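# Turn on the shaker carrying four jars

## Task

The shaker already has four jars on it and its timer is set to 20 seconds; switch the shaker on.

## Robot and tools

Robot: two arms, left_arm and right_arm, each ending in a parallel two-finger gripper. Calibrated bases in the scene frame: left_arm at (+0.039, +0.357, 0) m, right_arm at (-0.037, -0.260, 0) m, both nearly unrotated about z. The names do not match image sides.

Frames: the scene frame has its origin at table-top height midway between the nominal bases, +x reaching out over the table, +y toward left_arm, +z up. Reported end_effector_position (m) and end_effector_quat_wxyz use this frame. Offsets you command are along each gripper's own Hand target axes instead: the fingers point along the gripper's +z, and they open and close along its y. The reported position is the spot between the finger pads, about 1 cm short of the tips. Readings can be off by a few centimetres, more at long reach.

Row format, shared by execute_actions and move: 14 numbers, each in [-1, 1]. The first 7 belong to left_arm: dx, dy, dz, rx, ry, rz, opening. The next 7 are the same for right_arm. Both arms always appear. dx..rz are an offset, not a pose: measured from that arm's Hand target as it stands when the action or move begins, in that target's own axes. 1.0 equals 0.6 m for dx, dy, dz and 180 degrees for the rotation vector rx, ry, rz. Sending the same offset again moves farther. A row of six zeros re-requests the current Hand target. opening is absolute: +1 fully open (0.094 m), -1 shut. A 0 for opening means half open, so to keep a gripper unchanged resend its present command.

execute_actions: actions is a list of actions; each action is up to 15 rows, one per 1/30 s step, and a short action repeats its last row to fill 15 steps. All rows of one action count from the same start pose. cameras: list of names, ["all"], [] or null; images come by default only when actions is empty. An empty actions list is a safe way to look and read the state.

move: target is one 14-number row or a list of up to 15 rows; every row counts from the same starting Hand targets, not from the previous row. speed: m/s, 0.002 to 2.9, default 0.25 (rotation up to twice that in rad/s), one value or one per row. blend: metres of corner rounding per row; 0 means stop at each row. opening_speed: rate of opening change per second on the -1..+1 scale, at least 0.2; use it for gentle closing. grip_force: newtons per pad, 10 to 50, one value or one per arm; it persists, and lower values close slowly. blocking=false returns early while motion continues. Paths are straight, do not avoid obstacles or the other arm, and can overshoot speed, especially with a stretched arm. Route around an arm's own base rather than near it. Faster motion or a target set deeper past contact means a harder hit.

wait: seconds 0 to 10; arms hold their last command, a running move keeps going. stop: brakes a running move. zoom_image: camera (cam_high, cam_over, cam_left_wrist, cam_right_wrist) and region [x0, y0, x1, y1] in pixels, no more than 504 by 504, taken from that camera's newest image. finished_scene: scene is the present scene's number; it cannot be undone, and the goal must hold with the robot not touching.

Results: each arm's end-effector pose, Hand target (the last commanded pose after clipping; later offsets count from it), Joint positions (waist, shoulder, elbow, wrist pitch, wrist yaw, wrist roll, then opening in metres), joint torques, joint velocities ("within noise" means still), grip_measured on the opening scale (reads up to about 2.5 mm wide when empty), Tool commands, and for move a "move:" line such as done, off_target, moving, held or fault plus limits (paced = pose clipped, held = steps withheld). done means within 10 mm and 2 degrees; neither done nor off_target says whether anything is touched. A gripper often rests a few centimetres short of its target from friction and weight; resend the missing distance as an offset. The controller limits each step's orientation change to 40 degrees from the measured one.

Cameras: cam_high and cam_over are fixed overhead views; cam_left_wrist and cam_right_wrist ride on the hands, each 672x504. Calibration is approximate.

Avoid: striking the shaker or other heavy fixtures hard, knocking jars over or off the table, arms pressing or colliding with each other (can fail at once), pinching the other gripper, and loading the wrist camera cables. An arm blocked by something keeps pushing until commanded back past its gripper. Long holds, stretched poses and unreachable targets heat motors; a MOTOR HOT line warns, and overheating folds the arm away permanently. Joint ranges (rad): waist -2.618..3.054, shoulder 0..3.142, elbow 0..3.142 (straight near 2.901), wrist pitch and yaw -1.571..1.571, wrist roll -2.094..2.094. Objects may be nudged by outside pushes now and then. The simulation continues while you reason between calls.

Each tool is called after "Request:" by a JSON object that holds its "api" and its "payload", one argument or row to a line.

## Session

Request:
{"api": "execute_actions", "payload": {
  "actions": []
}}

Scene clock: 0.00 s.
left_arm: end_effector_position=(+0.2930, +0.2834, +0.2999) grip_measured=+1.000 end_effector_quat_wxyz=(+0.461, -0.213, +0.860, -0.050) | right_arm: end_effector_position=(+0.3399, -0.1178, +0.2846) grip_measured=+1.000 end_effector_quat_wxyz=(+0.578, -0.049, +0.813, +0.051)
Joint positions: left_arm=[-0.721 0.97 1.213 -1.058 -0.672 -0.934 0.094] | right_arm=[0.462 1.184 0.963 -0.133 0.338 0.15 0.094]
Joint velocities: within noise
Joint torques (N m): no reading
Heat: left arm: 32 °C; right arm: 31 °C.
Hand target: left_arm +0.2932, +0.2856, +0.3073; +0.470, -0.217, +0.854, -0.053 | right_arm +0.3394, -0.1189, +0.2948; +0.587, -0.045, +0.807, +0.053
Tool commands: left_gripper/opening=+1.0 right_gripper/opening=+1.0

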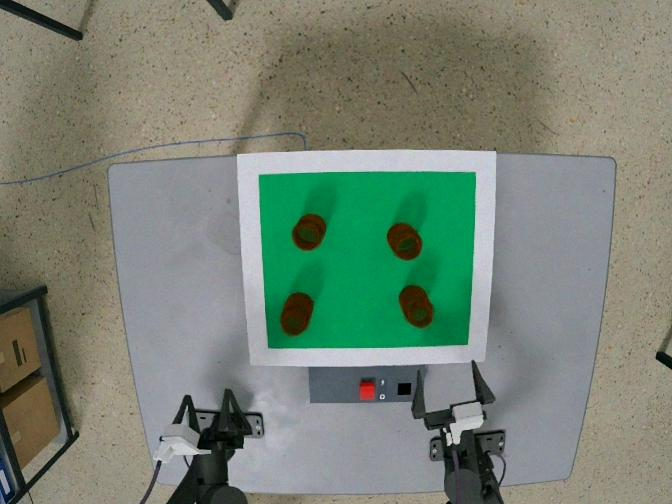

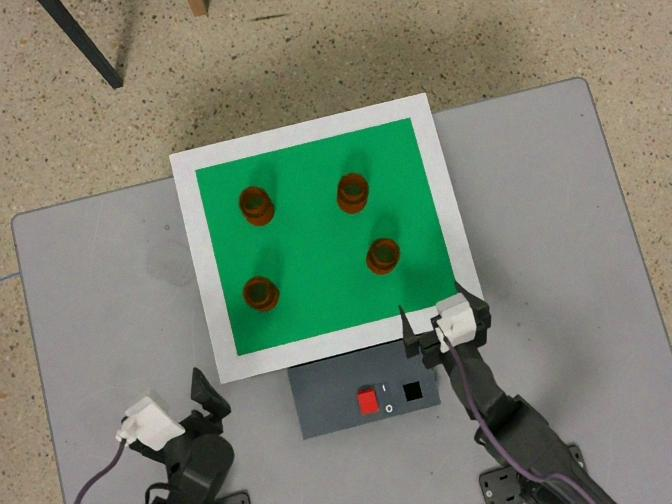

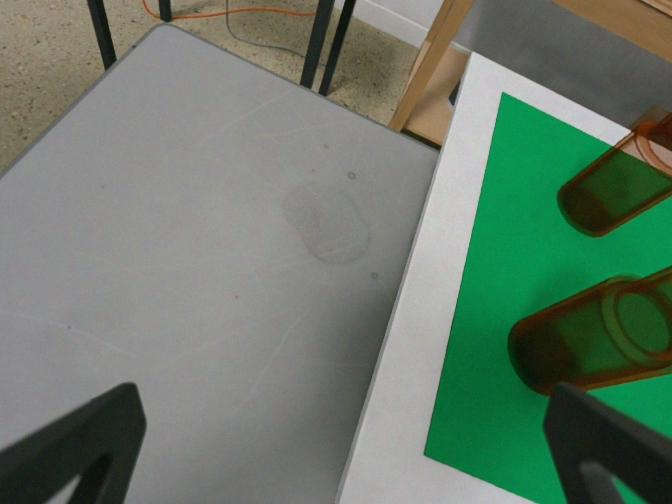

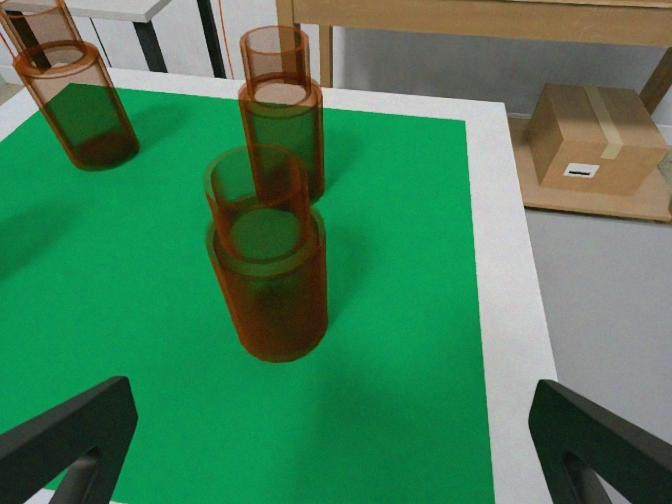

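Request:
{"api": "zoom_image", "payload": {
  "camera": "cam_over",
  "region": [280, 330, 460, 450]
}}

Request:
{"api": "zoom_image", "payload": {
  "camera": "cam_high",
  "region": [300, 350, 440, 420]
}}

Scaled by 2.800 from the camera's 672x504 image, which has a finer 960x720 frame.

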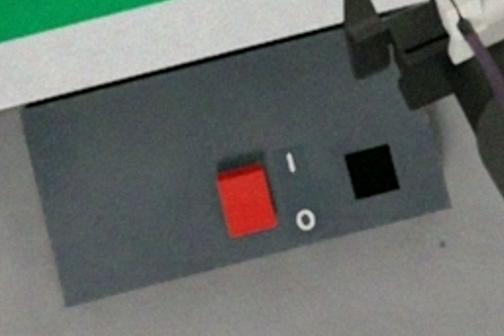

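Scaled by 3.600 from the camera's 672x504 image, which has a finer 960x720 frame.

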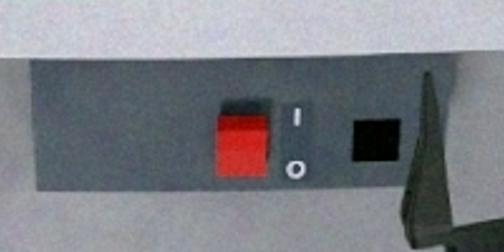

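Request:
{"api": "move", "payload": {
  "target": [0,0,0,0,0,0,1, 0.2837,0.178,-0.181,-0.1355,0.230,-0.1226,-1],
  "cameras": ["all"],
  "grip_force": 15
}}

Scene clock: 43.93 s.
left_arm: end_effector_position=(+0.2930, +0.2834, +0.2998) grip_measured=+1.000 end_effector_quat_wxyz=(+0.461, -0.213, +0.860, -0.050) | right_arm: end_effector_position=(+0.1714, -0.0340, +0.1625) grip_measured=-0.197 end_effector_quat_wxyz=(+0.247, -0.329, +0.908, +0.083)
Joint positions: left_arm=[-0.721 0.97 1.213 -1.058 -0.672 -0.934 0.094] | right_arm=[0.84 1.229 1.037 -0.862 0.108 0.162 0.038]
Joint velocities: left_arm=[within noise] | right_arm=[0.022 -0.002 -0.007 0.007 0.037 -0.007 -0.008]
Joint torques (N m): left_arm=[-0.05 -1.55 6.89 1.13 -0.33 -0.04] | right_arm=[0.38 -3.81 10.32 1.33 -0.05 0.05]
Heat: left arm: 35 °C; right arm: 36 °C.
Hand target: left_arm +0.2932, +0.2856, +0.3072; +0.470, -0.217, +0.854, -0.053 | right_arm +0.1704, -0.0300, +0.1695; +0.245, -0.329, +0.908, +0.089
Off the commanded pose: left_arm 0.008 m, 1 deg | right_arm 0.008 m, 1 deg.
grip_force (N): 15, 15
move: moving (right_arm; no rest 5 s after the path's end)
camera_calibration:
cam_left_wrist: T_world_to_cam=[[0.322539, -0.911159, 0.256432, 0.0899606], [-0.79156, -0.40819, -0.454768, 0.521604], [0.519039, -0.0563009, -0.852894, 0.207373], [0, 0, 0, 1]] pos_world=[0.27623, 0.306557, 0.391007]
cam_right_wrist: T_world_to_cam=[[0.645888, -0.763409, -0.00596701, -0.135791], [-0.760871, -0.643062, -0.0868744, 0.160754], [0.0624835, 0.0606513, -0.996201, 0.239975], [0, 0, 0, 1]] pos_world=[0.195024, -0.0148437, 0.252219]

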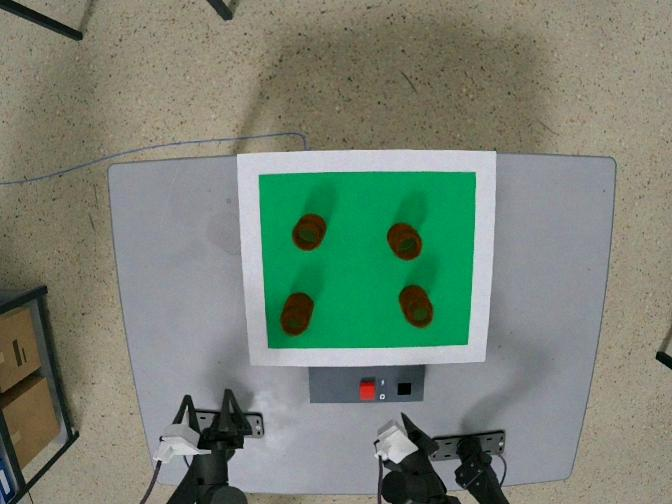

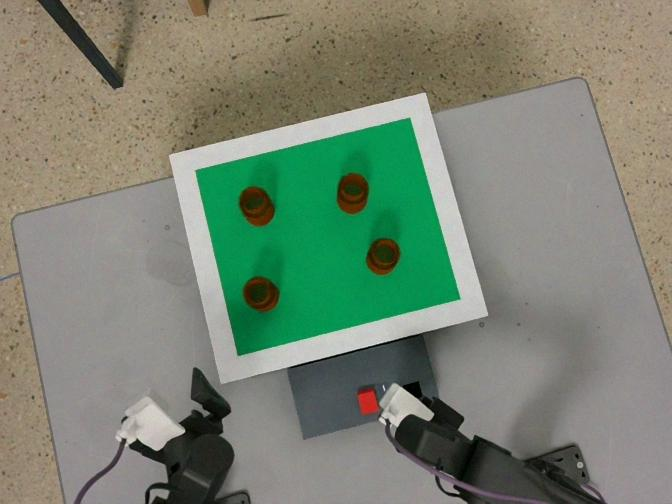

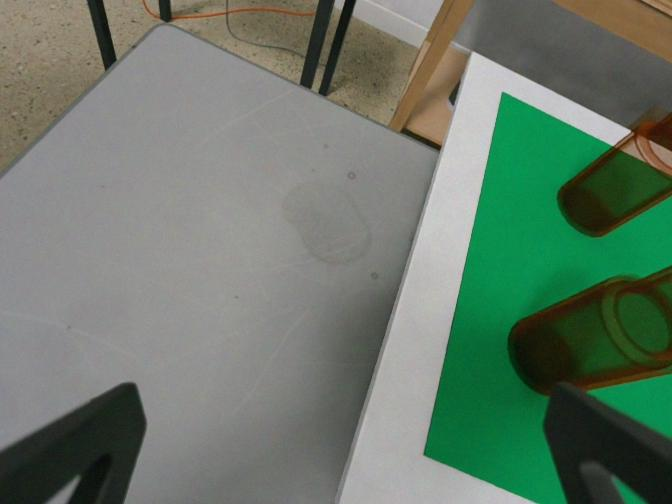

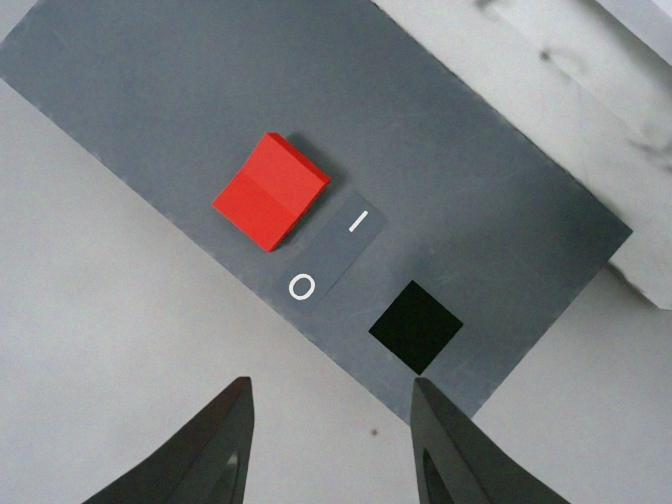

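Request:
{"api": "move", "payload": {
  "target": [0,0,0,0,0,0,1, -0.09,0.0407,0.1158,0,0,0,-1],
  "cameras": ["all"],
  "grip_force": 50
}}

Scene clock: 70.93 s.
left_arm: end_effector_position=(+0.2930, +0.2834, +0.2998) grip_measured=+1.000 end_effector_quat_wxyz=(+0.461, -0.213, +0.860, -0.050) | right_arm: end_effector_position=(+0.2136, +0.0332, +0.1287) grip_measured=-0.992 end_effector_quat_wxyz=(+0.235, -0.332, +0.910, +0.082)
Joint positions: left_arm=[-0.721 0.97 1.213 -1.058 -0.672 -0.934 0.094] | right_arm=[0.866 1.56 1.185 -0.703 0.108 0.186 0]
Joint torques (N m): left_arm=[-0.01 -1.44 6.87 1.12 -0.35 -0.04] | right_arm=[0.47 -7.34 9.88 1.58 0.09 0.05]
Heat: left arm: 35 °C; right arm: 34 °C.
Hand target: left_arm +0.2932, +0.2856, +0.3072; +0.470, -0.217, +0.854, -0.053 | right_arm +0.2174, +0.0410, +0.1366; +0.245, -0.329, +0.908, +0.089
Off the commanded pose: left_arm 0.008 m, 1 deg | right_arm 0.012 m, 1 deg.
move: off_target (right_arm)
camera_calibration:
cam_left_wrist: T_world_to_cam=[[0.322539, -0.911159, 0.256432, 0.0899606], [-0.79156, -0.40819, -0.454768, 0.521604], [0.519039, -0.0563009, -0.852894, 0.207373], [0, 0, 0, 1]] pos_world=[0.27623, 0.306557, 0.391007]
cam_right_wrist: T_world_to_cam=[[0.649726, -0.760063, -0.0126447, -0.111964], [-0.759135, -0.647885, -0.0629201, 0.229809], [0.039631, 0.0504799, -0.997938, 0.205077], [0, 0, 0, 1]] pos_world=[0.239074, 0.0534381, 0.217698]

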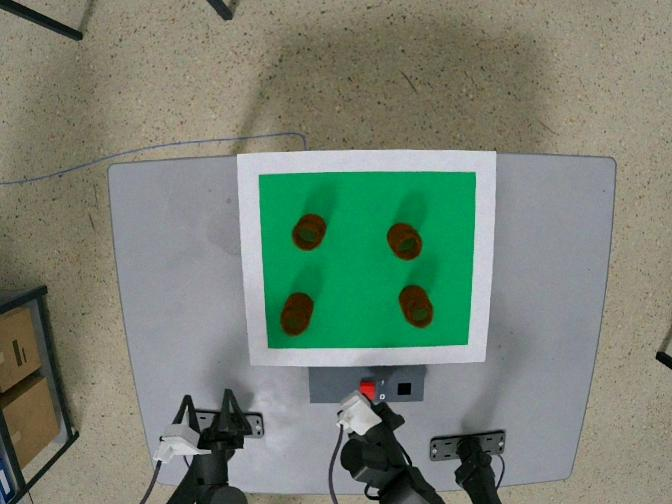

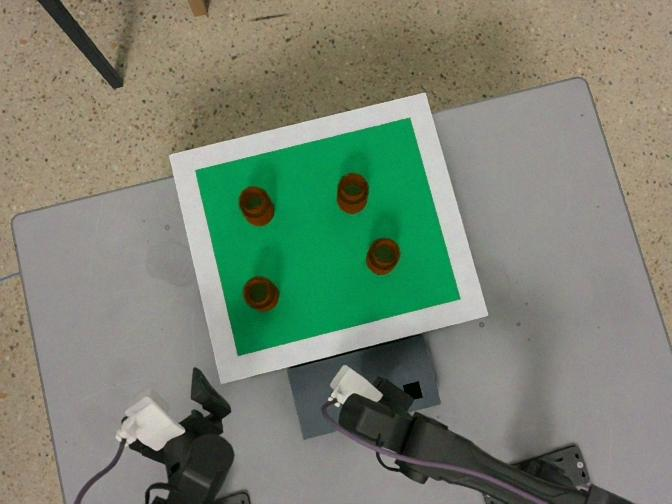

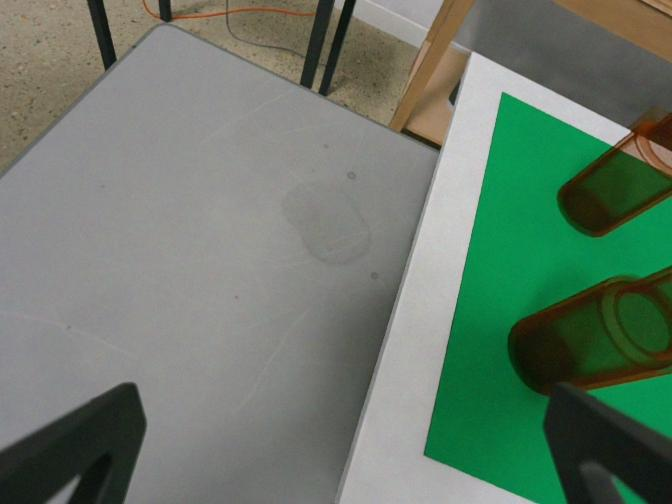

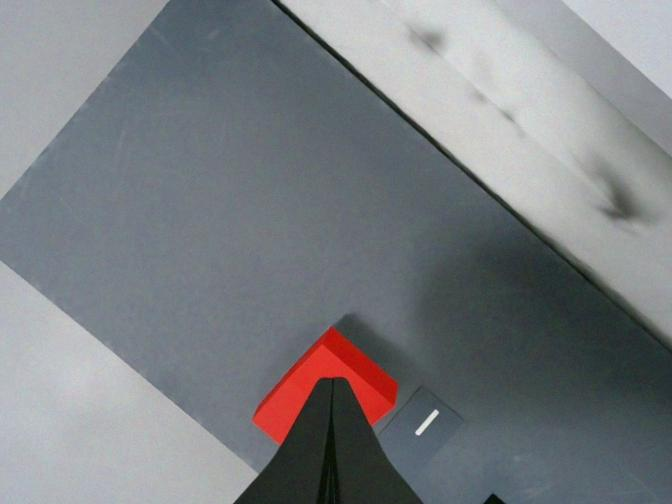

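Request:
{"api": "zoom_image", "payload": {
  "camera": "cam_right_wrist",
  "region": [220, 300, 460, 480]
}}

Scaled by 2.100 from the camera's 672x504 image, which has a finer 960x720 frame.

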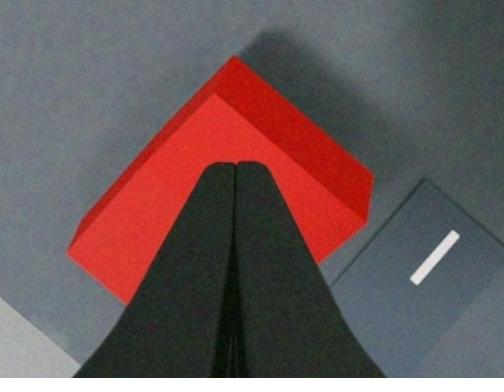

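Request:
{"api": "move", "payload": {
  "target": [0,0,0,0,0,0,1, 0.0455,-0.004,0.0412,0,0,0,-1],
  "cameras": ["cam_right_wrist"]
}}

Request:
{"api": "zoom_image", "payload": {
  "camera": "cam_right_wrist",
  "region": [200, 280, 480, 490]
}}

Scene clock: 91.20 s.
left_arm: end_effector_position=(+0.2930, +0.2834, +0.2998) grip_measured=+1.000 end_effector_quat_wxyz=(+0.461, -0.213, +0.860, -0.050) | right_arm: end_effector_position=(+0.2116, +0.0307, +0.0993) grip_measured=-0.992 end_effector_quat_wxyz=(+0.240, -0.331, +0.909, +0.086)
Joint positions: left_arm=[-0.721 0.97 1.213 -1.058 -0.672 -0.934 0.094] | right_arm=[0.866 1.56 1.06 -0.564 0.108 0.186 0]
Joint torques (N m): left_arm=[-0.03 -1.55 6.93 1.13 -0.35 -0.05] | right_arm=[0.49 -8.72 6.65 1.61 0.09 0.05]
Heat: left arm: 35 °C; right arm: 34 °C.
Hand target: left_arm +0.2932, +0.2856, +0.3072; +0.470, -0.217, +0.854, -0.053 | right_arm +0.2104, +0.0320, +0.1016; +0.245, -0.329, +0.908, +0.089
Off the commanded pose: left_arm 0.008 m, 1 deg | right_arm 0.003 m, 1 deg.
move: done
camera_calibration:
cam_right_wrist: T_world_to_cam=[[0.649573, -0.760138, -0.0156484, -0.112699], [-0.758787, -0.646846, -0.0763712, 0.226036], [0.0479305, 0.0614824, -0.996957, 0.173735], [0, 0, 0, 1]] pos_world=[0.236393, 0.0498621, 0.188706]
Images, in order (width x height): cam_right_wrist 672x504.

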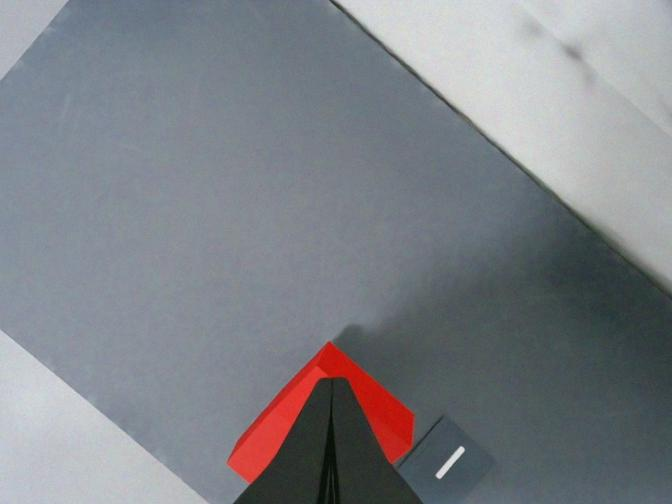

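Scaled by 1.800 from the camera's 672x504 image, which has a finer 960x720 frame.

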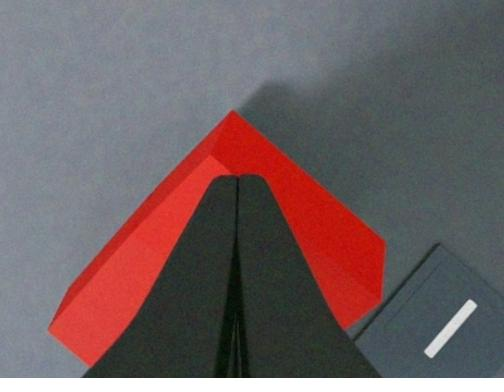

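Request:
{"api": "move", "payload": {
  "target": [0,0,0,0,0,0,1, 0.0158,-0.007,-0.013,0,0,0,-1],
  "cameras": ["cam_right_wrist","cam_high"]
}}

Request:
{"api": "zoom_image", "payload": {
  "camera": "cam_right_wrist",
  "region": [200, 280, 480, 490]
}}

Request:
{"api": "zoom_image", "payload": {
  "camera": "cam_high",
  "region": [300, 350, 440, 455]
}}

Scene clock: 107.23 s.
left_arm: end_effector_position=(+0.2930, +0.2834, +0.2998) grip_measured=+1.000 end_effector_quat_wxyz=(+0.461, -0.213, +0.860, -0.050) | right_arm: end_effector_position=(+0.2069, +0.0246, +0.0959) grip_measured=-0.992 end_effector_quat_wxyz=(+0.239, -0.331, +0.909, +0.085)
Joint positions: left_arm=[-0.721 0.97 1.213 -1.058 -0.672 -0.934 0.094] | right_arm=[0.866 1.536 1.023 -0.554 0.108 0.186 0]
Joint torques (N m): left_arm=[0.17 -1.57 6.87 1.14 -0.35 -0.03] | right_arm=[0.01 -10.97 6.23 1.41 0.07 0]
Heat: left arm: 35 °C; right arm: 34 °C.
Hand target: left_arm +0.2932, +0.2856, +0.3072; +0.470, -0.217, +0.854, -0.053 | right_arm +0.2038, +0.0210, +0.1035; +0.245, -0.329, +0.908, +0.089
Off the commanded pose: left_arm 0.008 m, 1 deg | right_arm 0.009 m, 1 deg.
move: done
camera_calibration:
cam_right_wrist: T_world_to_cam=[[0.64959, -0.760133, -0.0151841, -0.114342], [-0.758859, -0.64702, -0.0741435, 0.218069], [0.0465345, 0.0596854, -0.997132, 0.171263], [0, 0, 0, 1]] pos_world=[0.23179, 0.0439581, 0.185204]
Images, in order (width x height): cam_high 672x504, cam_right_wrist 672x504.

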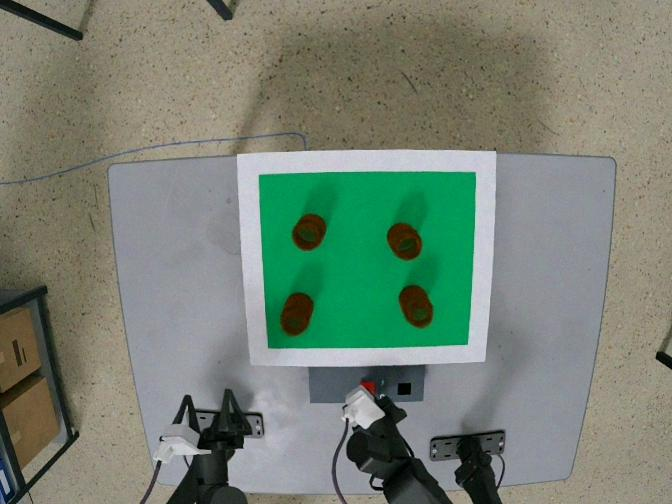

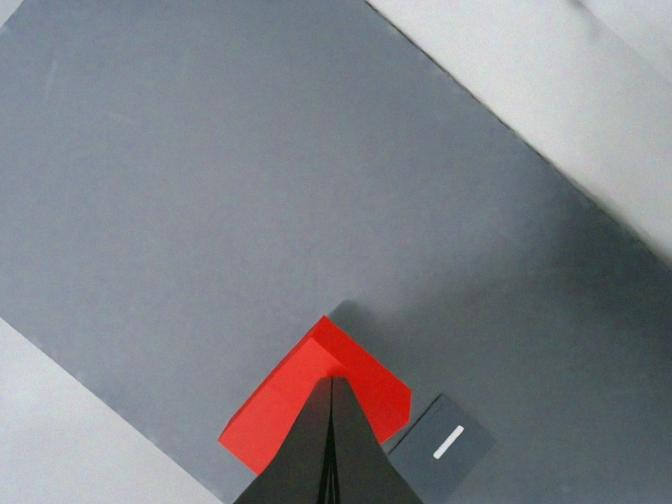

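Scaled by 1.800 from the camera's 672x504 image, which has a finer 960x720 frame.

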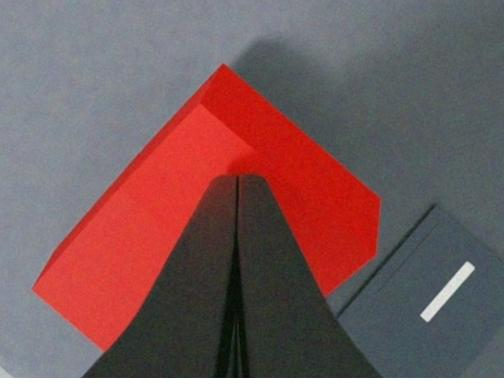

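Scaled by 3.600 from the camera's 672x504 image, which has a finer 960x720 frame.

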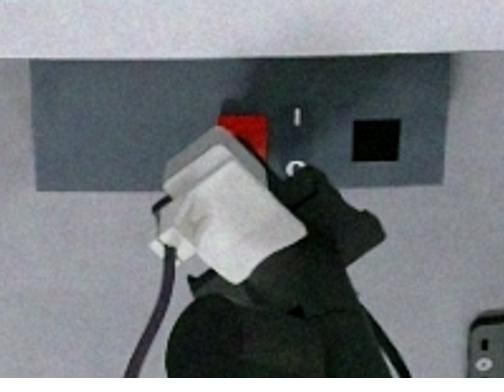

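Request:
{"api": "move", "payload": {
  "target": [0,0,0,0,0,0,1, 0.0172,-0.0017,0.0178,0,0,0,-1],
  "speed": 0.05,
  "cameras": ["cam_right_wrist"]
}}

Request:
{"api": "zoom_image", "payload": {
  "camera": "cam_right_wrist",
  "region": [200, 280, 480, 490]
}}

Scene clock: 118.77 s.
left_arm: end_effector_position=(+0.2930, +0.2834, +0.2998) grip_measured=+1.000 end_effector_quat_wxyz=(+0.461, -0.213, +0.860, -0.050) | right_arm: end_effector_position=(+0.2064, +0.0240, +0.0957) grip_measured=-0.992 end_effector_quat_wxyz=(+0.254, -0.328, +0.905, +0.094)
Joint positions: left_arm=[-0.721 0.97 1.213 -1.058 -0.672 -0.934 0.094] | right_arm=[0.866 1.509 0.979 -0.502 0.108 0.186 0]
Joint torques (N m): left_arm=[0.02 -1.47 6.91 1.12 -0.36 -0.04] | right_arm=[-0.05 -7.98 5.09 1.54 0.09 -0.01]
Heat: left arm: 35 °C; right arm: 34 °C.
Hand target: left_arm +0.2932, +0.2856, +0.3072; +0.470, -0.217, +0.854, -0.053 | right_arm +0.2017, +0.0180, +0.0891; +0.245, -0.329, +0.908, +0.089
Off the commanded pose: left_arm 0.008 m, 1 deg | right_arm 0.010 m, 1 deg.
move: done
camera_calibration:
cam_right_wrist: T_world_to_cam=[[0.649984, -0.759622, -0.0222516, -0.113843], [-0.756932, -0.644521, -0.107918, 0.22004], [0.0676354, 0.0869881, -0.993911, 0.165823], [0, 0, 0, 1]] pos_world=[0.229336, 0.0409181, 0.186026]
Images, in order (width x height): cam_right_wrist 672x504.

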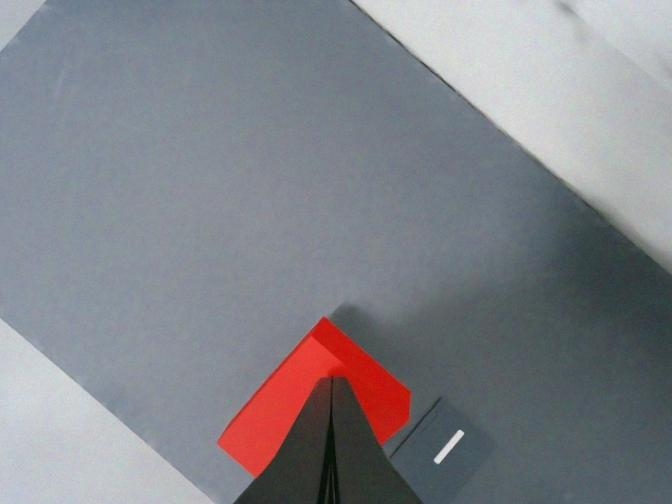

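Scaled by 1.800 from the camera's 672x504 image, which has a finer 960x720 frame.

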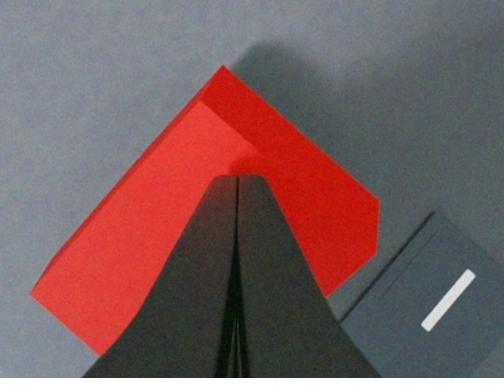

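Request:
{"api": "move", "payload": {
  "target": [0,0,0,0,0,0,1, 0.016,0.002,0.0485,0,0,0,-1],
  "speed": 0.04,
  "cameras": ["cam_right_wrist","cam_over"]
}}

Scene clock: 123.43 s.
left_arm: end_effector_position=(+0.2930, +0.2834, +0.2998) grip_measured=+1.000 end_effector_quat_wxyz=(+0.461, -0.213, +0.860, -0.050) | right_arm: end_effector_position=(+0.2101, +0.0244, +0.0924) grip_measured=-0.992 end_effector_quat_wxyz=(+0.272, -0.323, +0.901, +0.098)
Joint positions: left_arm=[-0.721 0.97 1.213 -1.058 -0.672 -0.934 0.094] | right_arm=[0.866 1.5 0.935 -0.431 0.122 0.186 0]
Joint velocities: left_arm=[within noise] | right_arm=[0.007 0.002 -0.002 0.081 -0.154 -0.007 0]
Joint torques (N m): left_arm=[-0.02 -1.63 6.83 1.13 -0.36 -0.05] | right_arm=[-0.09 -2.07 3.15 2.21 -0.08 -0.01]
Heat: left arm: 35 °C; right arm: 34 °C.
Hand target: left_arm +0.2932, +0.2856, +0.3072; +0.470, -0.217, +0.854, -0.053 | right_arm +0.2059, +0.0230, +0.0592; +0.245, -0.329, +0.908, +0.089
Off the commanded pose: left_arm 0.008 m, 1 deg | right_arm 0.034 m, 3 deg.
move: off_target (right_arm)
camera_calibration:
cam_right_wrist: T_world_to_cam=[[0.644643, -0.764285, -0.0174353, -0.115269], [-0.757807, -0.635838, -0.146419, 0.226271], [0.10082, 0.107601, -0.989069, 0.154428], [0, 0, 0, 1]] pos_world=[0.230207, 0.0391567, 0.183861]
Images, in order (width x height): cam_over 672x504, cam_right_wrist 672x504.

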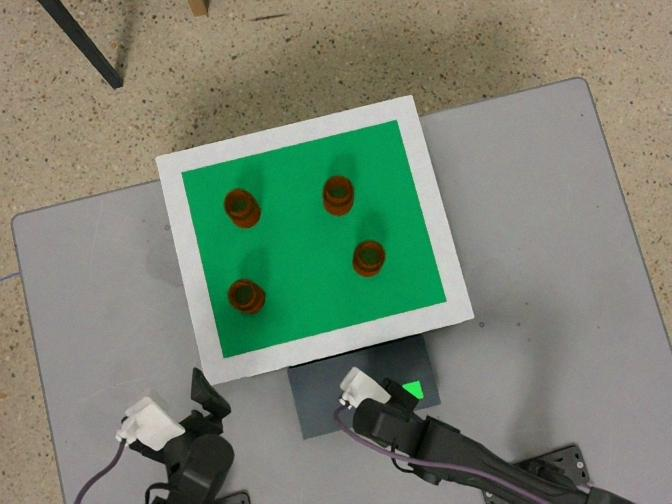

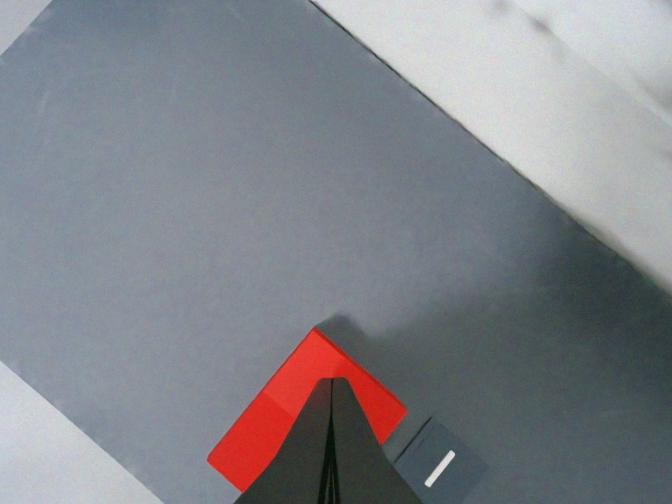

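Request:
{"api": "move", "payload": {
  "target": [0,0,0,0,0,0,1, 0,0,-0.2,0,0,0,-1],
  "speed": 0.15,
  "cameras": ["cam_over","cam_right_wrist"]
}}

Scene clock: 128.23 s.
left_arm: end_effector_position=(+0.2930, +0.2834, +0.2998) grip_measured=+1.000 end_effector_quat_wxyz=(+0.461, -0.213, +0.860, -0.050) | right_arm: end_effector_position=(+0.1595, -0.0153, +0.1515) grip_measured=-0.992 end_effector_quat_wxyz=(+0.235, -0.332, +0.909, +0.088)
Joint positions: left_arm=[-0.721 0.97 1.213 -1.058 -0.672 -0.934 0.094] | right_arm=[0.916 1.273 1.033 -0.836 0.122 0.23 0]
Joint torques (N m): left_arm=[-0.02 -1.47 6.93 1.11 -0.38 -0.04] | right_arm=[0.54 -6.45 9.47 1.28 0.2 0.05]
Heat: left arm: 35 °C; right arm: 35 °C.
Hand target: left_arm +0.2932, +0.2856, +0.3072; +0.470, -0.217, +0.854, -0.053 | right_arm +0.1595, -0.0157, +0.1629; +0.245, -0.329, +0.908, +0.089
Off the commanded pose: left_arm 0.008 m, 1 deg | right_arm 0.011 m, 1 deg.
move: off_target (right_arm)
camera_calibration:
cam_right_wrist: T_world_to_cam=[[0.652637, -0.757353, -0.021926, -0.112493], [-0.756757, -0.650157, -0.0679309, 0.159121], [0.0371923, 0.060927, -0.997449, 0.232948], [0, 0, 0, 1]] pos_world=[0.185169, 0.00406422, 0.240696]
Images, in order (width x height): cam_over 672x504, cam_right_wrist 672x504.

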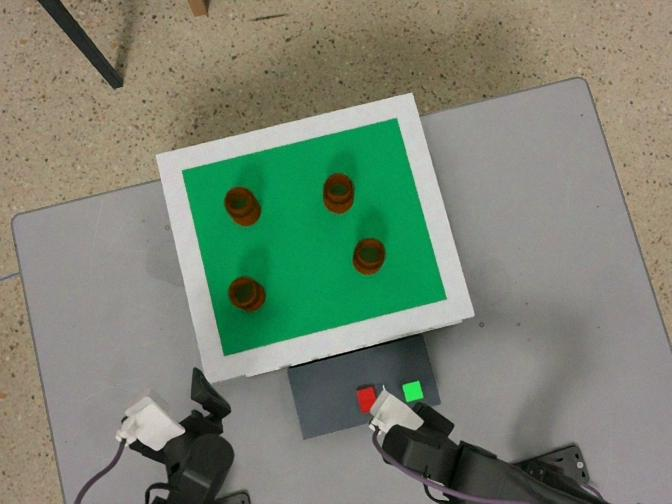

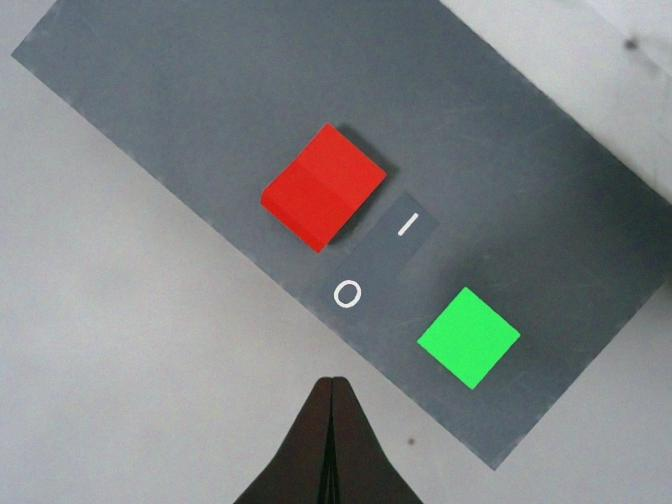

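Request:
{"api": "wait", "payload": {
  "seconds": 4,
  "cameras": ["cam_over"]
}}

Request:
{"api": "wait", "payload": {
  "seconds": 5,
  "cameras": ["cam_over"]
}}

Scene clock: 135.00 s.
left_arm: end_effector_position=(+0.2930, +0.2834, +0.2998) grip_measured=+1.000 end_effector_quat_wxyz=(+0.461, -0.213, +0.860, -0.050) | right_arm: end_effector_position=(+0.1595, -0.0154, +0.1515) grip_measured=-0.992 end_effector_quat_wxyz=(+0.235, -0.332, +0.909, +0.088)
Joint positions: left_arm=[-0.721 0.97 1.213 -1.058 -0.672 -0.934 0.094] | right_arm=[0.916 1.273 1.033 -0.837 0.122 0.231 0]
Joint torques (N m): left_arm=[0.02 -1.57 6.86 1.13 -0.36 -0.03] | right_arm=[0.54 -6.41 9.48 1.27 0.21 0.05]
Heat: left arm: 35 °C; right arm: 34 °C.
Hand target: left_arm +0.2932, +0.2856, +0.3072; +0.470, -0.217, +0.854, -0.053 | right_arm +0.1595, -0.0157, +0.1629; +0.245, -0.329, +0.908, +0.089
Tool commands: left_gripper/opening=+1.0 right_gripper/opening=-1.0
Off the commanded pose: left_arm 0.008 m, 1 deg | right_arm 0.011 m, 1 deg.
wait: 4.00 s; at rest from the start
Images, in order (width x height): cam_over 672x504.

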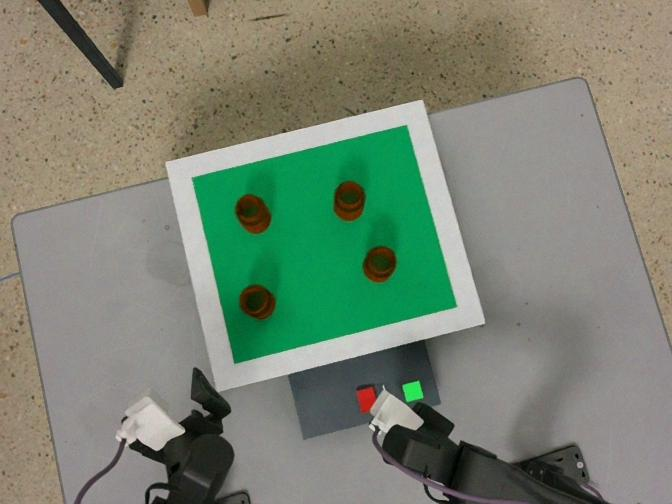

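Scene clock: 140.00 s.
left_arm: end_effector_position=(+0.2930, +0.2834, +0.2998) grip_measured=+1.000 end_effector_quat_wxyz=(+0.461, -0.213, +0.860, -0.050) | right_arm: end_effector_position=(+0.1595, -0.0154, +0.1515) grip_measured=-0.992 end_effector_quat_wxyz=(+0.235, -0.332, +0.909, +0.088)
Joint positions: left_arm=[-0.721 0.97 1.213 -1.058 -0.672 -0.934 0.094] | right_arm=[0.916 1.273 1.033 -0.837 0.122 0.231 0]
Joint torques (N m): left_arm=[0.08 -1.57 6.87 1.11 -0.33 -0.05] | right_arm=[0.54 -6.41 9.48 1.27 0.2 0.05]
Heat: left arm: 35 °C; right arm: 34 °C.
Hand target: left_arm +0.2932, +0.2856, +0.3072; +0.470, -0.217, +0.854, -0.053 | right_arm +0.1595, -0.0157, +0.1629; +0.245, -0.329, +0.908, +0.089
Tool commands: left_gripper/opening=+1.0 right_gripper/opening=-1.0
Off the commanded pose: left_arm 0.008 m, 1 deg | right_arm 0.011 m, 1 deg.
wait: 5.00 s; at rest by 0.17 s
Images, in order (width x height): cam_over 672x504.

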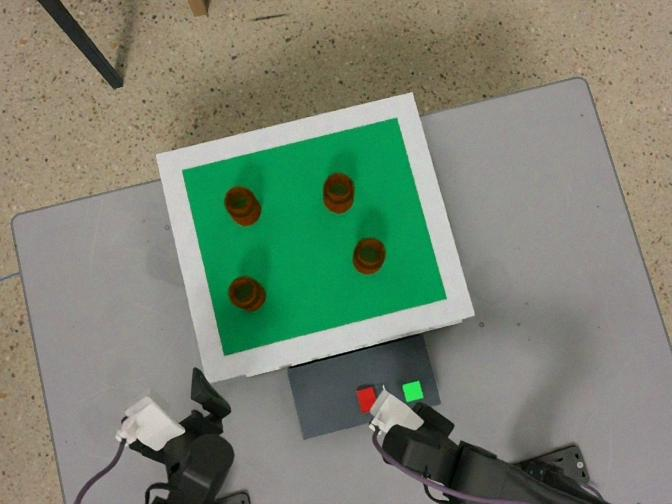

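Request:
{"api": "wait", "payload": {
  "seconds": 4,
  "cameras": ["cam_over"]
}}

Request:
{"api": "wait", "payload": {
  "seconds": 1,
  "cameras": ["cam_over","cam_high","cam_right_wrist"]
}}

Scene clock: 145.73 s.
left_arm: end_effector_position=(+0.2930, +0.2834, +0.2998) grip_measured=+1.000 end_effector_quat_wxyz=(+0.461, -0.213, +0.860, -0.050) | right_arm: end_effector_position=(+0.1595, -0.0154, +0.1515) grip_measured=-0.992 end_effector_quat_wxyz=(+0.235, -0.332, +0.909, +0.088)
Joint positions: left_arm=[-0.721 0.97 1.213 -1.058 -0.672 -0.934 0.094] | right_arm=[0.916 1.273 1.033 -0.837 0.122 0.231 0]
Joint torques (N m): left_arm=[0.08 -1.58 6.91 1.12 -0.34 -0.05] | right_arm=[0.53 -6.42 9.46 1.28 0.22 0.06]
Heat: left arm: 35 °C; right arm: 34 °C.
Hand target: left_arm +0.2932, +0.2856, +0.3072; +0.470, -0.217, +0.854, -0.053 | right_arm +0.1595, -0.0157, +0.1629; +0.245, -0.329, +0.908, +0.089
Tool commands: left_gripper/opening=+1.0 right_gripper/opening=-1.0
Off the commanded pose: left_arm 0.008 m, 1 deg | right_arm 0.011 m, 1 deg.
wait: 4.00 s; at rest from the start
Images, in order (width x height): cam_over 672x504.

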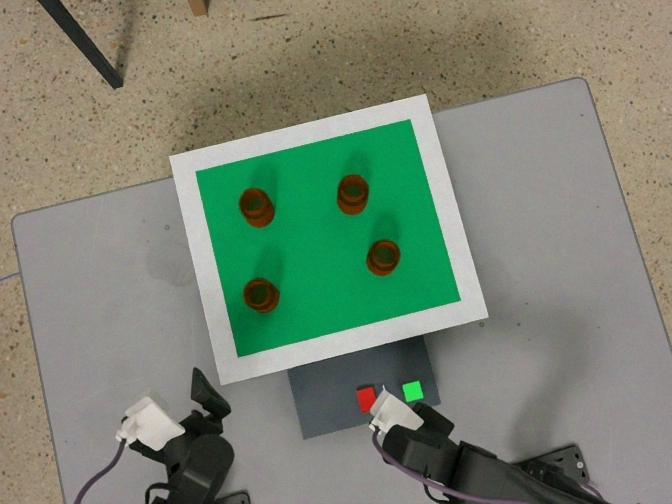

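Scene clock: 146.73 s.
left_arm: end_effector_position=(+0.2930, +0.2834, +0.2998) grip_measured=+1.000 end_effector_quat_wxyz=(+0.461, -0.213, +0.860, -0.050) | right_arm: end_effector_position=(+0.1595, -0.0154, +0.1515) grip_measured=-0.992 end_effector_quat_wxyz=(+0.235, -0.332, +0.909, +0.088)
Joint positions: left_arm=[-0.721 0.97 1.213 -1.058 -0.672 -0.934 0.094] | right_arm=[0.916 1.273 1.033 -0.837 0.122 0.231 0]
Joint torques (N m): left_arm=[0.03 -1.46 6.91 1.14 -0.36 -0.02] | right_arm=[0.54 -6.42 9.48 1.28 0.21 0.04]
Heat: left arm: 35 °C; right arm: 34 °C.
Hand target: left_arm +0.2932, +0.2856, +0.3072; +0.470, -0.217, +0.854, -0.053 | right_arm +0.1595, -0.0157, +0.1629; +0.245, -0.329, +0.908, +0.089
Tool commands: left_gripper/opening=+1.0 right_gripper/opening=-1.0
Off the commanded pose: left_arm 0.008 m, 1 deg | right_arm 0.011 m, 1 deg.
wait: 1.00 s; at rest by 0.17 s
camera_calibration:
cam_right_wrist: T_world_to_cam=[[0.652371, -0.757581, -0.0219953, -0.112439], [-0.757001, -0.64991, -0.0675725, 0.158931], [0.0368966, 0.0607328, -0.997472, 0.232919], [0, 0, 0, 1]] pos_world=[0.185069, 0.00396352, 0.240596]
Images, in order (width x height): cam_high 672x504, cam_over 672x504, cam_right_wrist 672x504.

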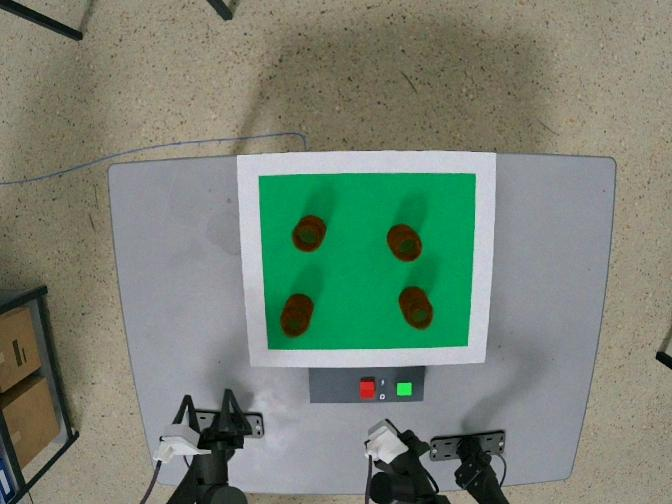

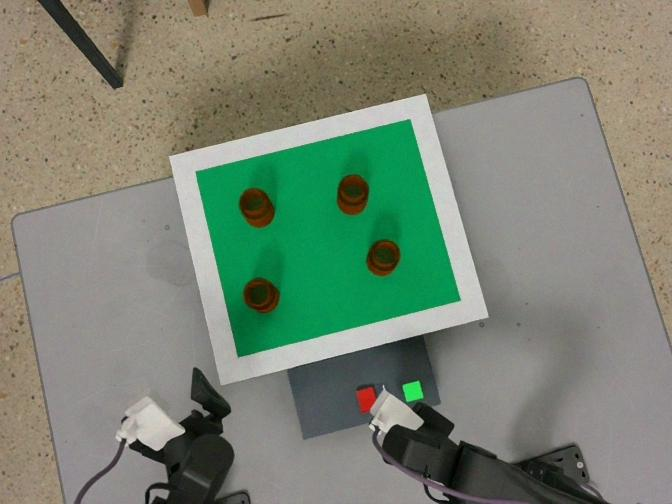

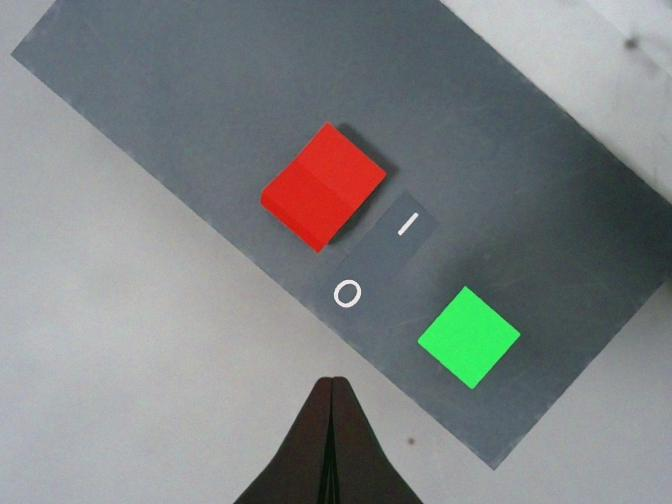

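Request:
{"api": "finished_scene", "payload": {
  "scene": 1
}}

The scene is finished: the task was done.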